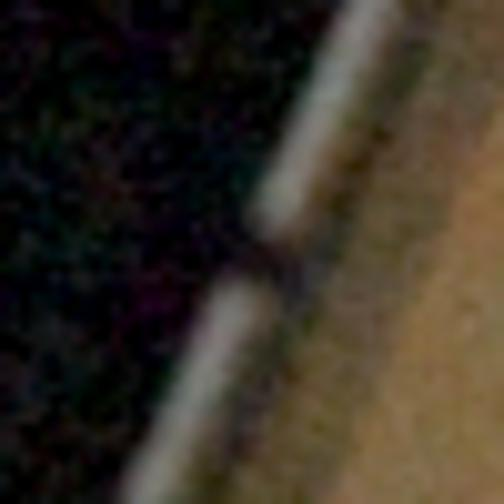

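{"op": "move", "data": {
  "target": [0.0,-0.008,-0.004,0.00,0,0,-0.16,0,0,0,0,0,0,-0.8],
  "speed": 0.04
}}

{"op": "move", "data": {
  "target": [0.0,-0.008,-0.004,0.00,0,0,-0.16,0,0,0,0,0,0,-0.8],
  "speed": 0.04
}}

{"op": "move", "data": {
  "target": [0.0,-0.004,-0.008,0.00,0,0,-0.16,0,0,0,0,0,0,-0.8],
  "speed": 0.04
}}

Scene clock: 4664.60 s.
left_arm: end_effector_position=(+0.2771, -0.0225, +0.2513) grip_measured=-0.088 grip_effort_nm=-1.05 end_effector_quat_wxyz=(+0.269, -0.270, +0.642, -0.666) | right_arm: end_effector_position=(+0.1228, -0.1100, +0.5745) grip_measured=-0.798 grip_effort_nm=-0.09 end_effector_quat_wxyz=(+0.527, -0.471, +0.620, +0.341)
Joint positions: left_arm=[-0.863 1.199 0.458 0.771 -0.093 -1.583 0.043] | right_arm=[0.546 1.475 2.712 -1.521 -0.707 -0.262 0.009]
Joint torques (N m): left_arm=[-0.84 -6.11 10.1 2.61 -0.16 0.02] | right_arm=[0.66 -0.17 2.26 1.5 0 0.11]
Heat: left arm: 59 °C; right arm: 34 °C.
Hand target: left_arm +0.2720, -0.0227, +0.3122; +0.286, -0.248, +0.577, -0.724 | right_arm +0.1181, -0.1123, +0.5713; +0.516, -0.469, +0.630, +0.341
Off the commanded pose: left_arm 0.061 m, 10 deg | right_arm 0.006 m, 2 deg.
joint sent to its limit (right arm) — joint 4 (wrist pitch), lower limit. The joint targets are off in position, not in orientation.
move: off_target (left_arm)

Scene clock: 4665.60 s.
left_arm: end_effector_position=(+0.2749, -0.0197, +0.2610) grip_measured=-0.088 grip_effort_nm=-1.05 end_effector_quat_wxyz=(+0.272, -0.267, +0.633, -0.674) | right_arm: end_effector_position=(+0.1228, -0.1100, +0.5745) grip_measured=-0.798 grip_effort_nm=-0.08 end_effector_quat_wxyz=(+0.527, -0.471, +0.620, +0.341)
Joint positions: left_arm=[-0.863 1.173 0.458 0.771 -0.094 -1.582 0.043] | right_arm=[0.546 1.475 2.712 -1.521 -0.707 -0.262 0.009]
Joint torques (N m): left_arm=[-0.95 -5.9 10.55 2.35 -0.14 0.02] | right_arm=[0.55 -0.25 2.39 1.47 0.01 0.13]
Heat: left arm: 59 °C; right arm: 34 °C.
Hand target: left_arm +0.2697, -0.0203, +0.3164; +0.286, -0.248, +0.577, -0.724 | right_arm +0.1181, -0.1123, +0.5713; +0.516, -0.469, +0.630, +0.341
Off the commanded pose: left_arm 0.056 m, 9 deg | right_arm 0.006 m, 2 deg.
joint sent to its limit (right arm) — joint 4 (wrist pitch), lower limit. The joint targets are off in position, not in orientation.
move: off_target (left_arm)

Scene clock: 4666.60 s.
left_arm: end_effector_position=(+0.2717, -0.0177, +0.2701) grip_measured=-0.088 grip_effort_nm=-1.05 end_effector_quat_wxyz=(+0.274, -0.264, +0.624, -0.682) | right_arm: end_effector_position=(+0.1228, -0.1100, +0.5745) grip_measured=-0.798 grip_effort_nm=-0.08 end_effector_quat_wxyz=(+0.527, -0.471, +0.620, +0.341)
Joint positions: left_arm=[-0.868 1.148 0.458 0.771 -0.097 -1.581 0.043] | right_arm=[0.546 1.475 2.712 -1.521 -0.707 -0.262 0.009]
Joint torques (N m): left_arm=[-0.84 -5.75 10.13 2.14 -0.13 0.04] | right_arm=[0.58 -0.32 2.43 1.46 0.03 0.12]
Heat: left arm: 59 °C; right arm: 34 °C.
Hand target: left_arm +0.2661, -0.0165, +0.3177; +0.286, -0.248, +0.577, -0.724 | right_arm +0.1181, -0.1123, +0.5713; +0.516, -0.469, +0.630, +0.341
Off the commanded pose: left_arm 0.048 m, 8 deg | right_arm 0.006 m, 2 deg.
joint sent to its limit (right arm) — joint 4 (wrist pitch), lower limit. The joint targets are off in position, not in orientation.
move: off_target (left_arm)

{"op": "move", "data": {
  "target": [
    [0.0013,0.09,-0.012,-0.0245,0,0,-0.16,0,0,0,0,0,0,-0.8],
    [0.0013,0.053,-0.003,-0.0245,0,0,-0.16,0,0,0,0,0,0,-0.8],
    [0.0013,0.053,0.0223,-0.0245,0,0,-0.16,0,0,0,0,0,0,-0.8]
  ],
  "speed": 0.06
}}

Scene clock: 4685.47 s.
left_arm: end_effector_position=(+0.2738, -0.0246, +0.2579) grip_measured=-0.088 grip_effort_nm=-1.05 end_effector_quat_wxyz=(+0.271, -0.265, +0.631, -0.677) | right_arm: end_effector_position=(+0.1228, -0.1100, +0.5745) grip_measured=-0.798 grip_effort_nm=-0.09 end_effector_quat_wxyz=(+0.527, -0.471, +0.620, +0.341)
Joint positions: left_arm=[-0.877 1.202 0.454 0.811 -0.102 -1.581 0.043] | right_arm=[0.546 1.475 2.712 -1.521 -0.707 -0.262 0.009]
Joint torques (N m): left_arm=[-0.14 -2.45 11.88 1.79 -0.05 -0.07] | right_arm=[0.66 -0.32 2.3 1.47 0.01 0.09]
Heat: left arm: 59 °C; right arm: 34 °C.
Hand target: left_arm +0.2788, -0.0318, +0.2894; +0.276, -0.259, +0.605, -0.701 | right_arm +0.1181, -0.1123, +0.5713; +0.516, -0.469, +0.630, +0.341
Off the commanded pose: left_arm 0.033 m, 4 deg | right_arm 0.006 m, 2 deg.
joint sent to its limit (right arm) — joint 4 (wrist pitch), lower limit. The joint targets are off in position, not in orientation.
move: off_target (left_arm)

{"op": "move", "data": {
  "target": [
    [-0.008,0.035,-0.034,0,0,0,-0.16,0,0,0,0,0,0,-0.8],
    [-0.008,0.002,-0.0253,0,0,0,-0.16,0,0,0,0,0,0,-0.8],
    [-0.008,0.002,0,0,0,0,-0.16,0,0,0,0,0,0,-0.8]
  ],
  "speed": 0.06
}}

{"op": "move", "data": {
  "target": [
    [-0.004,0.035,-0.034,0,0,0,-0.16,0,0,0,0,0,0,-0.8],
    [-0.004,0.0,-0.0253,0,0,0,-0.16,0,0,0,0,0,0,-0.8],
    [-0.004,0.0,0,0,0,0,-0.16,0,0,0,0,0,0,-0.8]
  ],
  "speed": 0.06
}}

{"op": "move", "data": {
  "target": [
    [-0.003,0.035,-0.034,0,0,0,-0.16,0,0,0,0,0,0,-0.8],
    [-0.003,0.0,-0.0253,0,0,0,-0.16,0,0,0,0,0,0,-0.8],
    [-0.003,0.0,0,0,0,0,-0.16,0,0,0,0,0,0,-0.8]
  ],
  "speed": 0.06
}}

Scene clock: 4697.60 s.
left_arm: end_effector_position=(+0.2780, -0.0216, +0.2552) grip_measured=-0.088 grip_effort_nm=-1.05 end_effector_quat_wxyz=(+0.274, -0.269, +0.632, -0.673) | right_arm: end_effector_position=(+0.1228, -0.1100, +0.5745) grip_measured=-0.798 grip_effort_nm=-0.08 end_effector_quat_wxyz=(+0.527, -0.471, +0.620, +0.341)
Joint positions: left_arm=[-0.862 1.207 0.452 0.81 -0.097 -1.581 0.043] | right_arm=[0.546 1.475 2.712 -1.521 -0.707 -0.262 0.009]
Joint torques (N m): left_arm=[0.47 -2.69 11.56 1.85 0.14 -0.07] | right_arm=[0.66 -0.34 2.43 1.48 0.02 0.13]
Heat: left arm: 60 °C; right arm: 34 °C.
Hand target: left_arm +0.2823, -0.0285, +0.2881; +0.276, -0.259, +0.605, -0.701 | right_arm +0.1181, -0.1123, +0.5713; +0.516, -0.469, +0.630, +0.341
Off the commanded pose: left_arm 0.034 m, 5 deg | right_arm 0.006 m, 2 deg.
joint sent to its limit (right arm) — joint 4 (wrist pitch), lower limit. The joint targets are off in position, not in orientation.
move: off_target (left_arm)

Scene clock: 4700.03 s.
left_arm: end_effector_position=(+0.2806, -0.0201, +0.2548) grip_measured=-0.088 grip_effort_nm=-1.05 end_effector_quat_wxyz=(+0.274, -0.269, +0.633, -0.672) | right_arm: end_effector_position=(+0.1228, -0.1100, +0.5745) grip_measured=-0.798 grip_effort_nm=-0.08 end_effector_quat_wxyz=(+0.527, -0.471, +0.620, +0.341)
Joint positions: left_arm=[-0.85 1.21 0.454 0.81 -0.086 -1.581 0.043] | right_arm=[0.546 1.475 2.712 -1.521 -0.707 -0.262 0.009]
Joint torques (N m): left_arm=[0.51 -2.8 11.36 1.85 0.15 -0.11] | right_arm=[0.55 -0.24 2.44 1.46 0.02 0.11]
Heat: left arm: 59 °C; right arm: 34 °C.
Hand target: left_arm +0.2840, -0.0269, +0.2880; +0.276, -0.259, +0.605, -0.701 | right_arm +0.1181, -0.1123, +0.5713; +0.516, -0.469, +0.630, +0.341
Off the commanded pose: left_arm 0.034 m, 5 deg | right_arm 0.006 m, 2 deg.
joint sent to its limit (right arm) — joint 4 (wrist pitch), lower limit. The joint targets are off in position, not in orientation.
move: off_target (left_arm)

Scene clock: 4702.47 s.
left_arm: end_effector_position=(+0.2822, -0.0191, +0.2551) grip_measured=-0.088 grip_effort_nm=-1.05 end_effector_quat_wxyz=(+0.275, -0.269, +0.633, -0.672) | right_arm: end_effector_position=(+0.1228, -0.1100, +0.5745) grip_measured=-0.798 grip_effort_nm=-0.09 end_effector_quat_wxyz=(+0.527, -0.471, +0.620, +0.341)
Joint positions: left_arm=[-0.842 1.211 0.455 0.811 -0.08 -1.581 0.043] | right_arm=[0.546 1.475 2.712 -1.521 -0.707 -0.262 0.009]
Joint torques (N m): left_arm=[0.42 -2.99 11.3 1.85 0.17 -0.13] | right_arm=[0.59 -0.32 2.26 1.46 0.02 0.12]
Heat: left arm: 59 °C; right arm: 34 °C.
Hand target: left_arm +0.2853, -0.0256, +0.2881; +0.276, -0.259, +0.604, -0.701 | right_arm +0.1181, -0.1123, +0.5713; +0.516, -0.469, +0.630, +0.341
Off the commanded pose: left_arm 0.034 m, 5 deg | right_arm 0.006 m, 2 deg.
joint sent to its limit (right arm) — joint 4 (wrist pitch), lower limit. The joint targets are off in position, not in orientation.
move: off_target (left_arm)

{"op": "move", "data": {
  "target": [
    [0.011,0.035,-0.034,0,0,0,-0.16,0,0,0,0,0,0,-0.8],
    [0.011,0.0,-0.0253,0,0,0,-0.16,0,0,0,0,0,0,-0.8],
    [0.011,0.0,0,0,0,0,-0.16,0,0,0,0,0,0,-0.8]
  ],
  "speed": 0.06
}}

{"op": "move", "data": {
  "target": [
    [0.0,0.035,-0.034,0,0,0,-0.16,0,0,0,0,0,0,-0.8],
    [0.0,-0.003,-0.0253,0,0,0,-0.16,0,0,0,0,0,0,-0.8],
    [0.0,-0.003,0,0,0,0,-0.16,0,0,0,0,0,0,-0.8]
  ],
  "speed": 0.06
}}

{"op": "move", "data": {
  "target": [
    [0.003,0.035,-0.034,0,0,0,-0.16,0,0,0,0,0,0,-0.8],
    [0.003,0.0,-0.0253,0,0,0,-0.16,0,0,0,0,0,0,-0.8],
    [0.003,0.0,0,0,0,0,-0.16,0,0,0,0,0,0,-0.8]
  ],
  "speed": 0.06
}}

{"op": "move", "data": {
  "target": [
    [0.0,0.035,-0.034,0,0,0,-0.16,0,0,0,0,0,0,-0.8],
    [0.0,0.003,-0.0253,0,0,0,-0.16,0,0,0,0,0,0,-0.8],
    [0.0,0.003,0,0,0,0,-0.16,0,0,0,0,0,0,-0.8]
  ],
  "speed": 0.06
}}

Scene clock: 4715.70 s.
left_arm: end_effector_position=(+0.2751, -0.0244, +0.2548) grip_measured=-0.088 grip_effort_nm=-1.05 end_effector_quat_wxyz=(+0.270, -0.265, +0.634, -0.674) | right_arm: end_effector_position=(+0.1228, -0.1100, +0.5745) grip_measured=-0.798 grip_effort_nm=-0.08 end_effector_quat_wxyz=(+0.527, -0.471, +0.620, +0.341)
Joint positions: left_arm=[-0.871 1.208 0.452 0.811 -0.094 -1.581 0.043] | right_arm=[0.546 1.475 2.712 -1.521 -0.707 -0.262 0.009]
Joint torques (N m): left_arm=[0.02 -2.76 11.63 1.84 -0.02 -0.07] | right_arm=[0.61 -0.4 2.17 1.49 0.03 0.12]
Heat: left arm: 58 °C; right arm: 34 °C.
Hand target: left_arm +0.2806, -0.0302, +0.2882; +0.276, -0.259, +0.605, -0.701 | right_arm +0.1181, -0.1123, +0.5713; +0.516, -0.469, +0.630, +0.341
Off the commanded pose: left_arm 0.034 m, 5 deg | right_arm 0.006 m, 2 deg.
joint sent to its limit (right arm) — joint 4 (wrist pitch), lower limit. The joint targets are off in position, not in orientation.
move: off_target (left_arm)

Scene clock: 4718.27 s.
left_arm: end_effector_position=(+0.2765, -0.0229, +0.2571) grip_measured=-0.088 grip_effort_nm=-1.05 end_effector_quat_wxyz=(+0.273, -0.266, +0.633, -0.674) | right_arm: end_effector_position=(+0.1228, -0.1100, +0.5745) grip_measured=-0.798 grip_effort_nm=-0.09 end_effector_quat_wxyz=(+0.527, -0.471, +0.620, +0.341)
Joint positions: left_arm=[-0.866 1.202 0.457 0.802 -0.096 -1.578 0.043] | right_arm=[0.546 1.475 2.712 -1.521 -0.707 -0.262 0.009]
Joint torques (N m): left_arm=[0.06 -2.66 11.74 1.83 0.01 -0.11] | right_arm=[0.64 -0.39 2.25 1.48 0.05 0.11]
Heat: left arm: 58 °C; right arm: 34 °C.
Hand target: left_arm +0.2805, -0.0300, +0.2900; +0.276, -0.259, +0.604, -0.701 | right_arm +0.1181, -0.1123, +0.5713; +0.516, -0.469, +0.630, +0.341
Off the commanded pose: left_arm 0.034 m, 5 deg | right_arm 0.006 m, 2 deg.
joint sent to its limit (right arm) — joint 4 (wrist pitch), lower limit. The joint targets are off in position, not in orientation.
move: off_target (left_arm)

Scene clock: 4720.70 s.
left_arm: end_effector_position=(+0.2747, -0.0244, +0.2566) grip_measured=-0.088 grip_effort_nm=-1.05 end_effector_quat_wxyz=(+0.272, -0.265, +0.634, -0.673) | right_arm: end_effector_position=(+0.1228, -0.1100, +0.5745) grip_measured=-0.798 grip_effort_nm=-0.08 end_effector_quat_wxyz=(+0.527, -0.471, +0.620, +0.341)
Joint positions: left_arm=[-0.876 1.202 0.457 0.8 -0.103 -1.578 0.043] | right_arm=[0.546 1.475 2.712 -1.521 -0.707 -0.262 0.009]
Joint torques (N m): left_arm=[-0.06 -2.62 11.66 1.86 0.02 -0.11] | right_arm=[0.72 -0.35 2.26 1.47 0.04 0.1]
Heat: left arm: 58 °C; right arm: 35 °C.
Hand target: left_arm +0.2792, -0.0313, +0.2900; +0.276, -0.259, +0.604, -0.701 | right_arm +0.1181, -0.1123, +0.5713; +0.516, -0.469, +0.630, +0.341
Off the commanded pose: left_arm 0.034 m, 5 deg | right_arm 0.006 m, 2 deg.
joint sent to its limit (right arm) — joint 4 (wrist pitch), lower limit. The joint targets are off in position, not in orientation.
move: off_target (left_arm)

Scene clock: 4723.13 s.
left_arm: end_effector_position=(+0.2754, -0.0249, +0.2536) grip_measured=-0.088 grip_effort_nm=-1.05 end_effector_quat_wxyz=(+0.272, -0.267, +0.636, -0.671) | right_arm: end_effector_position=(+0.1228, -0.1100, +0.5745) grip_measured=-0.798 grip_effort_nm=-0.09 end_effector_quat_wxyz=(+0.527, -0.471, +0.620, +0.341)
Joint positions: left_arm=[-0.876 1.21 0.455 0.803 -0.104 -1.578 0.043] | right_arm=[0.546 1.475 2.712 -1.521 -0.707 -0.262 0.009]
Joint torques (N m): left_arm=[-0.02 -2.8 11.43 1.94 0.01 -0.08] | right_arm=[0.62 -0.23 2.36 1.45 0 0.12]
Heat: left arm: 58 °C; right arm: 35 °C.
Hand target: left_arm +0.2793, -0.0315, +0.2883; +0.276, -0.259, +0.604, -0.701 | right_arm +0.1181, -0.1123, +0.5713; +0.516, -0.469, +0.630, +0.341
Off the commanded pose: left_arm 0.035 m, 5 deg | right_arm 0.006 m, 2 deg.
joint sent to its limit (right arm) — joint 4 (wrist pitch), lower limit. The joint targets are off in position, not in orientation.
move: off_target (left_arm)

{"op": "move", "data": {
  "target": [
    [-0.003,0.035,-0.034,0,0,0,-0.16,0,0,0,0,0,0,-0.8],
    [-0.003,-0.002,-0.0253,0,0,0,-0.16,0,0,0,0,0,0,-0.8],
    [-0.003,-0.002,0,0,0,0,-0.16,0,0,0,0,0,0,-0.8]
  ],
  "speed": 0.06
}}

{"op": "move", "data": {
  "target": [
    [-0.002,0.035,-0.034,0,0,0,-0.16,0,0,0,0,0,0,-0.8],
    [-0.002,-0.002,-0.0253,0,0,0,-0.16,0,0,0,0,0,0,-0.8],
    [-0.002,-0.002,0,0,0,0,-0.16,0,0,0,0,0,0,-0.8]
  ],
  "speed": 0.06
}}

{"op": "move", "data": {
  "target": [
    [-0.003,0.035,-0.034,0,0,0,-0.16,0,0,0,0,0,0,-0.8],
    [-0.003,0,-0.0253,0,0,0,-0.16,0,0,0,0,0,0,-0.8],
    [-0.003,0,0,0,0,0,-0.16,0,0,0,0,0,0,-0.8]
  ],
  "speed": 0.06
}}

{"op": "move", "data": {
  "target": [
    [0,0.035,-0.034,0,0,0,-0.16,0,0,0,0,0,0,-0.8],
    [0,-0.003,-0.0253,0,0,0,-0.16,0,0,0,0,0,0,-0.8],
    [0,-0.003,0,0,0,0,-0.16,0,0,0,0,0,0,-0.8]
  ],
  "speed": 0.06
}}

{"op": "move", "data": {
  "target": [
    [0.003,0.035,-0.034,0,0,0,-0.16,0,0,0,0,0,0,-0.8],
    [0.003,-0.002,-0.0253,0,0,0,-0.16,0,0,0,0,0,0,-0.8],
    [0.003,-0.002,0,0,0,0,-0.16,0,0,0,0,0,0,-0.8]
  ],
  "speed": 0.06
}}

Scene clock: 4735.63 s.
left_arm: end_effector_position=(+0.2753, -0.0238, +0.2568) grip_measured=-0.088 grip_effort_nm=-1.05 end_effector_quat_wxyz=(+0.274, -0.265, +0.633, -0.674) | right_arm: end_effector_position=(+0.1228, -0.1100, +0.5745) grip_measured=-0.798 grip_effort_nm=-0.08 end_effector_quat_wxyz=(+0.527, -0.471, +0.620, +0.341)
Joint positions: left_arm=[-0.874 1.204 0.455 0.806 -0.104 -1.576 0.043] | right_arm=[0.546 1.475 2.712 -1.521 -0.707 -0.262 0.009]
Joint torques (N m): left_arm=[0.64 -2.58 11.69 1.82 0.11 -0.13] | right_arm=[0.64 -0.28 2.25 1.44 -0.02 0.12]
Heat: left arm: 58 °C; right arm: 35 °C.
Hand target: left_arm +0.2805, -0.0301, +0.2894; +0.276, -0.259, +0.605, -0.701 | right_arm +0.1181, -0.1123, +0.5713; +0.516, -0.469, +0.630, +0.341
Off the commanded pose: left_arm 0.034 m, 5 deg | right_arm 0.006 m, 2 deg.
joint sent to its limit (right arm) — joint 4 (wrist pitch), lower limit. The joint targets are off in position, not in orientation.
move: off_target (left_arm)

Scene clock: 4738.07 s.
left_arm: end_effector_position=(+0.2772, -0.0221, +0.2576) grip_measured=-0.088 grip_effort_nm=-1.05 end_effector_quat_wxyz=(+0.276, -0.267, +0.633, -0.673) | right_arm: end_effector_position=(+0.1228, -0.1100, +0.5745) grip_measured=-0.798 grip_effort_nm=-0.08 end_effector_quat_wxyz=(+0.527, -0.471, +0.620, +0.341)
Joint positions: left_arm=[-0.866 1.201 0.458 0.799 -0.102 -1.576 0.043] | right_arm=[0.546 1.475 2.712 -1.521 -0.707 -0.262 0.009]
Joint torques (N m): left_arm=[0.53 -2.66 11.64 1.84 0.11 -0.12] | right_arm=[0.68 -0.4 2.32 1.48 0 0.11]
Heat: left arm: 58 °C; right arm: 35 °C.
Hand target: left_arm +0.2813, -0.0291, +0.2906; +0.276, -0.259, +0.604, -0.701 | right_arm +0.1181, -0.1123, +0.5713; +0.516, -0.469, +0.630, +0.341
Off the commanded pose: left_arm 0.034 m, 5 deg | right_arm 0.006 m, 2 deg.
joint sent to its limit (right arm) — joint 4 (wrist pitch), lower limit. The joint targets are off in position, not in orientation.
move: off_target (left_arm)

Scene clock: 4740.50 s.
left_arm: end_effector_position=(+0.2795, -0.0207, +0.2572) grip_measured=-0.088 grip_effort_nm=-1.05 end_effector_quat_wxyz=(+0.277, -0.269, +0.633, -0.671) | right_arm: end_effector_position=(+0.1228, -0.1100, +0.5745) grip_measured=-0.798 grip_effort_nm=-0.08 end_effector_quat_wxyz=(+0.527, -0.471, +0.620, +0.341)
Joint positions: left_arm=[-0.857 1.202 0.46 0.797 -0.096 -1.576 0.043] | right_arm=[0.546 1.475 2.712 -1.521 -0.707 -0.262 0.009]
Joint torques (N m): left_arm=[0.49 -2.78 11.44 1.87 0.16 -0.13] | right_arm=[0.69 -0.31 2.36 1.45 0.02 0.13]
Heat: left arm: 58 °C; right arm: 35 °C.
Hand target: left_arm +0.2826, -0.0278, +0.2905; +0.276, -0.259, +0.605, -0.701 | right_arm +0.1181, -0.1123, +0.5713; +0.516, -0.469, +0.630, +0.341
Off the commanded pose: left_arm 0.034 m, 5 deg | right_arm 0.006 m, 2 deg.
joint sent to its limit (right arm) — joint 4 (wrist pitch), lower limit. The joint targets are off in position, not in orientation.
move: off_target (left_arm)

Scene clock: 4742.93 s.
left_arm: end_effector_position=(+0.2793, -0.0206, +0.2596) grip_measured=-0.088 grip_effort_nm=-1.05 end_effector_quat_wxyz=(+0.277, -0.268, +0.632, -0.672) | right_arm: end_effector_position=(+0.1228, -0.1100, +0.5745) grip_measured=-0.798 grip_effort_nm=-0.09 end_effector_quat_wxyz=(+0.527, -0.471, +0.620, +0.341)
Joint positions: left_arm=[-0.857 1.196 0.465 0.789 -0.096 -1.576 0.043] | right_arm=[0.546 1.475 2.712 -1.521 -0.707 -0.262 0.009]
Joint torques (N m): left_arm=[0.46 -2.8 11.49 1.84 0.16 -0.14] | right_arm=[0.58 -0.27 2.3 1.46 0.03 0.07]
Heat: left arm: 58 °C; right arm: 35 °C.
Hand target: left_arm +0.2825, -0.0276, +0.2923; +0.276, -0.259, +0.604, -0.701 | right_arm +0.1181, -0.1123, +0.5713; +0.516, -0.469, +0.630, +0.341
Off the commanded pose: left_arm 0.034 m, 5 deg | right_arm 0.006 m, 2 deg.
joint sent to its limit (right arm) — joint 4 (wrist pitch), lower limit. The joint targets are off in position, not in orientation.
move: off_target (left_arm)

Scene clock: 4745.37 s.
left_arm: end_effector_position=(+0.2793, -0.0206, +0.2604) grip_measured=-0.088 grip_effort_nm=-1.05 end_effector_quat_wxyz=(+0.276, -0.268, +0.632, -0.672) | right_arm: end_effector_position=(+0.1228, -0.1100, +0.5745) grip_measured=-0.798 grip_effort_nm=-0.08 end_effector_quat_wxyz=(+0.527, -0.471, +0.620, +0.341)
Joint positions: left_arm=[-0.857 1.193 0.468 0.781 -0.096 -1.576 0.043] | right_arm=[0.546 1.475 2.712 -1.521 -0.707 -0.262 0.009]
Joint torques (N m): left_arm=[-0.1 -2.71 11.52 1.86 0.1 -0.14] | right_arm=[0.66 -0.32 2.3 1.47 -0.01 0.1]
Heat: left arm: 58 °C; right arm: 35 °C.
Hand target: left_arm +0.2811, -0.0287, +0.2936; +0.276, -0.259, +0.604, -0.701 | right_arm +0.1181, -0.1123, +0.5713; +0.516, -0.469, +0.630, +0.341
Off the commanded pose: left_arm 0.034 m, 5 deg | right_arm 0.006 m, 2 deg.
joint sent to its limit (right arm) — joint 4 (wrist pitch), lower limit. The joint targets are off in position, not in orientation.
move: off_target (left_arm)

{"op": "move", "data": {
  "target": [
    [0.004,0.02,-0.045,0,0,0,-0.16,0,0,0,0,0,0,-0.8],
    [0.004,0.085,-0.045,0,0,0,-0.16,0,0,0,0,0,0,-0.8]
  ],
  "speed": 0.08
}}

{"op": "move", "data": {
  "target": [
    [0,0,0.06,0,0,0,-0.16,0,0,0,0,0,0,-0.8]
  ],
  "speed": 0.06
}}

Scene clock: 4755.57 s.
left_arm: end_effector_position=(+0.2681, -0.0140, +0.2076) grip_measured=-0.088 grip_effort_nm=-1.05 end_effector_quat_wxyz=(+0.270, -0.271, +0.649, -0.658) | right_arm: end_effector_position=(+0.1228, -0.1100, +0.5745) grip_measured=-0.798 grip_effort_nm=-0.08 end_effector_quat_wxyz=(+0.527, -0.471, +0.620, +0.341)
Joint positions: left_arm=[-0.873 1.277 0.316 0.973 -0.104 -1.576 0.043] | right_arm=[0.546 1.475 2.712 -1.521 -0.707 -0.262 0.009]
Joint torques (N m): left_arm=[-0.95 -3.19 6.61 2.8 -0.12 -0.14] | right_arm=[0.58 -0.39 2.33 1.45 0.04 0.1]
Heat: left arm: 57 °C; right arm: 35 °C.
Hand target: left_arm +0.2643, -0.0174, +0.2395; +0.276, -0.259, +0.604, -0.701 | right_arm +0.1181, -0.1123, +0.5713; +0.516, -0.469, +0.630, +0.341
Off the commanded pose: left_arm 0.032 m, 7 deg | right_arm 0.006 m, 2 deg.
joint sent to its limit (right arm) — joint 4 (wrist pitch), lower limit. The joint targets are off in position, not in orientation.
move: off_target (left_arm)

Scene clock: 4756.73 s.
left_arm: end_effector_position=(+0.2803, -0.0294, +0.1936) grip_measured=-0.088 grip_effort_nm=-1.05 end_effector_quat_wxyz=(+0.266, -0.275, +0.662, -0.644) | right_arm: end_effector_position=(+0.1228, -0.1100, +0.5745) grip_measured=-0.798 grip_effort_nm=-0.08 end_effector_quat_wxyz=(+0.527, -0.471, +0.620, +0.341)
Joint positions: left_arm=[-0.874 1.395 0.373 0.994 -0.106 -1.576 0.043] | right_arm=[0.546 1.475 2.712 -1.521 -0.707 -0.262 0.009]
Joint torques (N m): left_arm=[0.21 -2.73 11.26 2.79 0.08 -0.12] | right_arm=[0.79 -0.27 2.35 1.5 0 0.1]
Heat: left arm: 57 °C; right arm: 35 °C.
Hand target: left_arm +0.2894, -0.0427, +0.2443; +0.276, -0.259, +0.604, -0.701 | right_arm +0.1181, -0.1123, +0.5713; +0.516, -0.469, +0.630, +0.341
Off the commanded pose: left_arm 0.053 m, 10 deg | right_arm 0.006 m, 2 deg.
joint sent to its limit (right arm) — joint 4 (wrist pitch), lower limit. The joint targets are off in position, not in orientation.
move: off_target (left_arm)

{"op": "move", "data": {
  "target": [
    [0,-0.02,-0.008,0.02,0,0,-0.16,0,0,0,0,0,0,-0.8],
    [0,-0.03,-0.008,0.02,0,0,-0.16,0,0,0,0,0,0,-0.8]
  ],
  "speed": 0.06
}}

{"op": "move", "data": {
  "target": [
    [0,-0.012,-0.002,0.0,0,0,-0.16,0,0,0,0,0,0,-0.8]
  ],
  "speed": 0.06,
  "cameras": ["cam_right_wrist"]
}}

{"op": "zoom_image", "data": {
  "camera": "cam_right_wrist",
  "region": [540, 280, 680, 504]
}}

Scene clock: 4765.70 s.
left_arm: end_effector_position=(+0.2802, -0.0291, +0.1941) grip_measured=-0.088 grip_effort_nm=-1.05 end_effector_quat_wxyz=(+0.266, -0.275, +0.661, -0.645) | right_arm: end_effector_position=(+0.1228, -0.1100, +0.5745) grip_measured=-0.798 grip_effort_nm=-0.08 end_effector_quat_wxyz=(+0.527, -0.471, +0.620, +0.341)
Joint positions: left_arm=[-0.874 1.395 0.371 0.999 -0.107 -1.576 0.043] | right_arm=[0.546 1.475 2.712 -1.521 -0.707 -0.262 0.009]
Joint torques (N m): left_arm=[0.12 -4.74 10.07 3.24 0.06 -0.03] | right_arm=[0.51 -0.35 2.28 1.45 0.02 0.1]
Heat: left arm: 57 °C; right arm: 35 °C.
Hand target: left_arm +0.2848, -0.0372, +0.2615; +0.284, -0.250, +0.582, -0.720 | right_arm +0.1181, -0.1123, +0.5713; +0.516, -0.469, +0.630, +0.341
Off the commanded pose: left_arm 0.068 m, 13 deg | right_arm 0.006 m, 2 deg.
joint sent to its limit (right arm) — joint 4 (wrist pitch), lower limit. The joint targets are off in position, not in orientation.
move: off_target (left_arm)

Scene clock: 4766.83 s.
left_arm: end_effector_position=(+0.2806, -0.0287, +0.1969) grip_measured=-0.088 grip_effort_nm=-1.05 end_effector_quat_wxyz=(+0.268, -0.275, +0.658, -0.648) | right_arm: end_effector_position=(+0.1228, -0.1100, +0.5745) grip_measured=-0.798 grip_effort_nm=-0.08 end_effector_quat_wxyz=(+0.527, -0.471, +0.620, +0.341)
Joint positions: left_arm=[-0.873 1.391 0.373 1.001 -0.107 -1.576 0.043] | right_arm=[0.546 1.475 2.712 -1.521 -0.707 -0.262 0.009]
Joint torques (N m): left_arm=[0.14 -6.84 10.52 2.87 0.04 -0.06] | right_arm=[0.62 -0.38 2.35 1.48 0 0.11]
Heat: left arm: 57 °C; right arm: 35 °C.
Hand target: left_arm +0.2831, -0.0352, +0.2684; +0.284, -0.250, +0.582, -0.720 | right_arm +0.1181, -0.1123, +0.5713; +0.516, -0.469, +0.630, +0.341
Off the commanded pose: left_arm 0.072 m, 12 deg | right_arm 0.006 m, 2 deg.
joint sent to its limit (right arm) — joint 4 (wrist pitch), lower limit. The joint targets are off in position, not in orientation.
move: off_target (left_arm)
Images, in order (width x height): cam_right_wrist 896x504.

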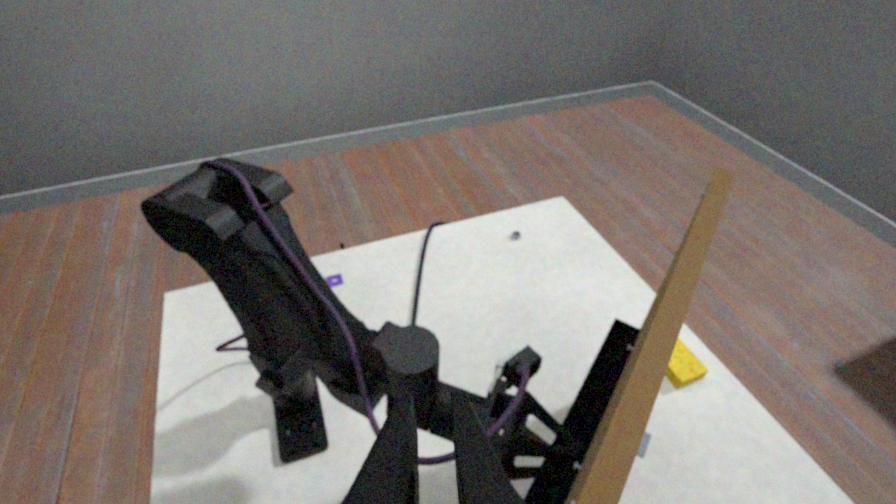

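Scaled by 2.250.

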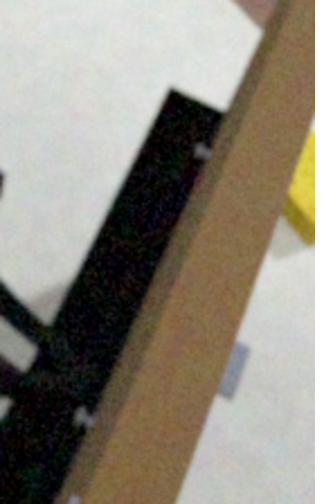

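{"op": "move", "data": {
  "target": [
    [0,-0.03,0,0.0,0,0,-0.16,0,0,0,0,0,0,-0.8]
  ],
  "speed": 0.06
}}

{"op": "move", "data": {
  "target": [
    [0,-0.015,0,0.0,0,0,-0.16,0,0,0,0,0,0,-0.8]
  ],
  "speed": 0.06,
  "cameras": ["cam_right_wrist"]
}}

{"op": "zoom_image", "data": {
  "camera": "cam_right_wrist",
  "region": [540, 280, 680, 504]
}}

Scene clock: 4771.80 s.
left_arm: end_effector_position=(+0.2798, -0.0277, +0.2243) grip_measured=-0.088 grip_effort_nm=-1.05 end_effector_quat_wxyz=(+0.273, -0.269, +0.639, -0.667) | right_arm: end_effector_position=(+0.1228, -0.1100, +0.5745) grip_measured=-0.798 grip_effort_nm=-0.09 end_effector_quat_wxyz=(+0.527, -0.471, +0.620, +0.341)
Joint positions: left_arm=[-0.873 1.329 0.399 0.971 -0.107 -1.576 0.043] | right_arm=[0.546 1.475 2.712 -1.521 -0.707 -0.262 0.009]
Joint torques (N m): left_arm=[0.14 -7.32 11.86 2.02 0.06 -0.03] | right_arm=[0.58 -0.38 2.29 1.48 -0.01 0.11]
Heat: left arm: 57 °C; right arm: 35 °C.
Hand target: left_arm +0.2810, -0.0323, +0.2860; +0.284, -0.250, +0.582, -0.720 | right_arm +0.1181, -0.1123, +0.5713; +0.516, -0.469, +0.630, +0.341
Off the commanded pose: left_arm 0.062 m, 9 deg | right_arm 0.006 m, 2 deg.
joint sent to its limit (right arm) — joint 4 (wrist pitch), lower limit. The joint targets are off in position, not in orientation.
move: off_target (left_arm)

Scene clock: 4772.80 s.
left_arm: end_effector_position=(+0.2784, -0.0260, +0.2248) grip_measured=-0.088 grip_effort_nm=-1.05 end_effector_quat_wxyz=(+0.271, -0.271, +0.647, -0.659) | right_arm: end_effector_position=(+0.1228, -0.1100, +0.5745) grip_measured=-0.798 grip_effort_nm=-0.08 end_effector_quat_wxyz=(+0.527, -0.471, +0.620, +0.341)
Joint positions: left_arm=[-0.873 1.293 0.406 0.903 -0.107 -1.576 0.043] | right_arm=[0.546 1.475 2.712 -1.521 -0.707 -0.262 0.009]
Joint torques (N m): left_arm=[0.23 -7.56 12.45 2.17 0.06 -0.05] | right_arm=[0.59 -0.32 2.41 1.48 0.02 0.09]
Heat: left arm: 57 °C; right arm: 35 °C.
Hand target: left_arm +0.2799, -0.0309, +0.2948; +0.284, -0.250, +0.582, -0.720 | right_arm +0.1181, -0.1123, +0.5713; +0.516, -0.469, +0.630, +0.341
Off the commanded pose: left_arm 0.070 m, 10 deg | right_arm 0.006 m, 2 deg.
joint sent to its limit (right arm) — joint 4 (wrist pitch), lower limit. The joint targets are off in position, not in orientation.
move: off_target (left_arm)
Images, in order (width x height): cam_right_wrist 896x504.

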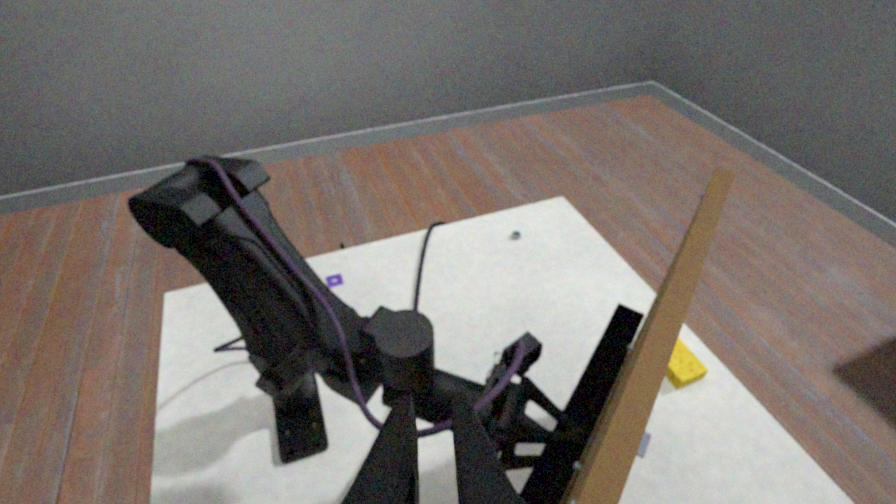

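Scaled by 2.250.

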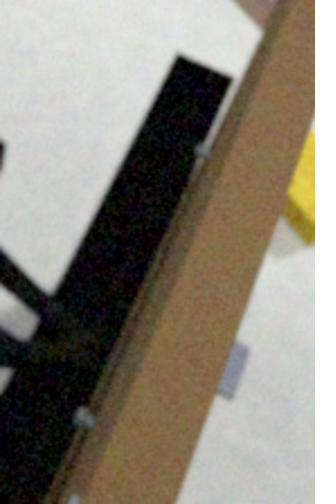

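{"op": "zoom_image", "data": {
  "camera": "cam_right_wrist",
  "region": [610, 300, 660, 360]
}}

{"op": "zoom_image", "data": {
  "camera": "cam_right_wrist",
  "region": [550, 435, 600, 495]
}}

Scaled by 8.400.

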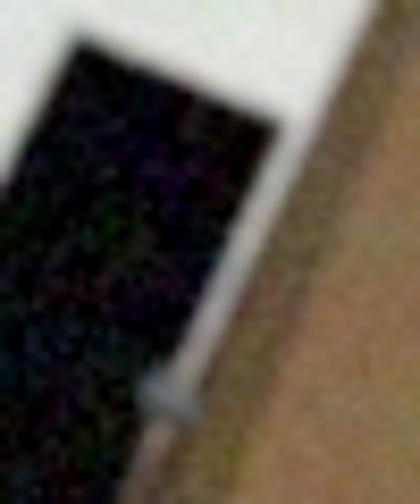

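Scaled by 8.400.

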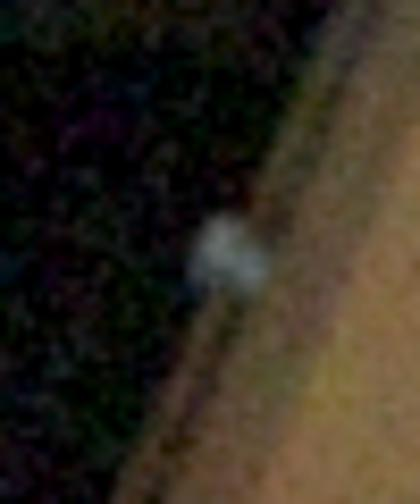

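{"op": "move", "data": {
  "target": [
    [0,0,-0.06,0,0,0,-0.16,0,0,0,0,0,0,-0.8],
    [-0.0013,0.03,-0.05,-0.0225,0,0,-0.16,0,0,0,0,0,0,-0.8],
    [-0.0013,0.0102,-0.028,-0.0225,0,-0.001,-0.16,0,0,0,0,0,0,-0.8],
    [-0.0013,0.0102,-0.0024,-0.0225,0,-0.001,-0.16,0,0,0,0,0,0,-0.8]
  ],
  "speed": 0.07
}}

Scene clock: 4805.17 s.
left_arm: end_effector_position=(+0.2754, -0.0249, +0.2545) grip_measured=-0.088 grip_effort_nm=-1.05 end_effector_quat_wxyz=(+0.272, -0.268, +0.636, -0.671) | right_arm: end_effector_position=(+0.1228, -0.1100, +0.5745) grip_measured=-0.798 grip_effort_nm=-0.08 end_effector_quat_wxyz=(+0.527, -0.471, +0.620, +0.341)
Joint positions: left_arm=[-0.877 1.207 0.458 0.796 -0.108 -1.58 0.043] | right_arm=[0.546 1.475 2.712 -1.521 -0.707 -0.262 0.009]
Joint torques (N m): left_arm=[0.5 -3.07 11.6 1.79 0.13 -0.14] | right_arm=[0.68 -0.34 2.36 1.48 0.03 0.12]
Heat: left arm: 57 °C; right arm: 35 °C.
Hand target: left_arm +0.2802, -0.0303, +0.2884; +0.274, -0.261, +0.607, -0.699 | right_arm +0.1181, -0.1123, +0.5713; +0.516, -0.469, +0.630, +0.341
Off the commanded pose: left_arm 0.035 m, 5 deg | right_arm 0.006 m, 2 deg.
joint sent to its limit (right arm) — joint 4 (wrist pitch), lower limit. The joint targets are off in position, not in orientation.
move: off_target (left_arm)


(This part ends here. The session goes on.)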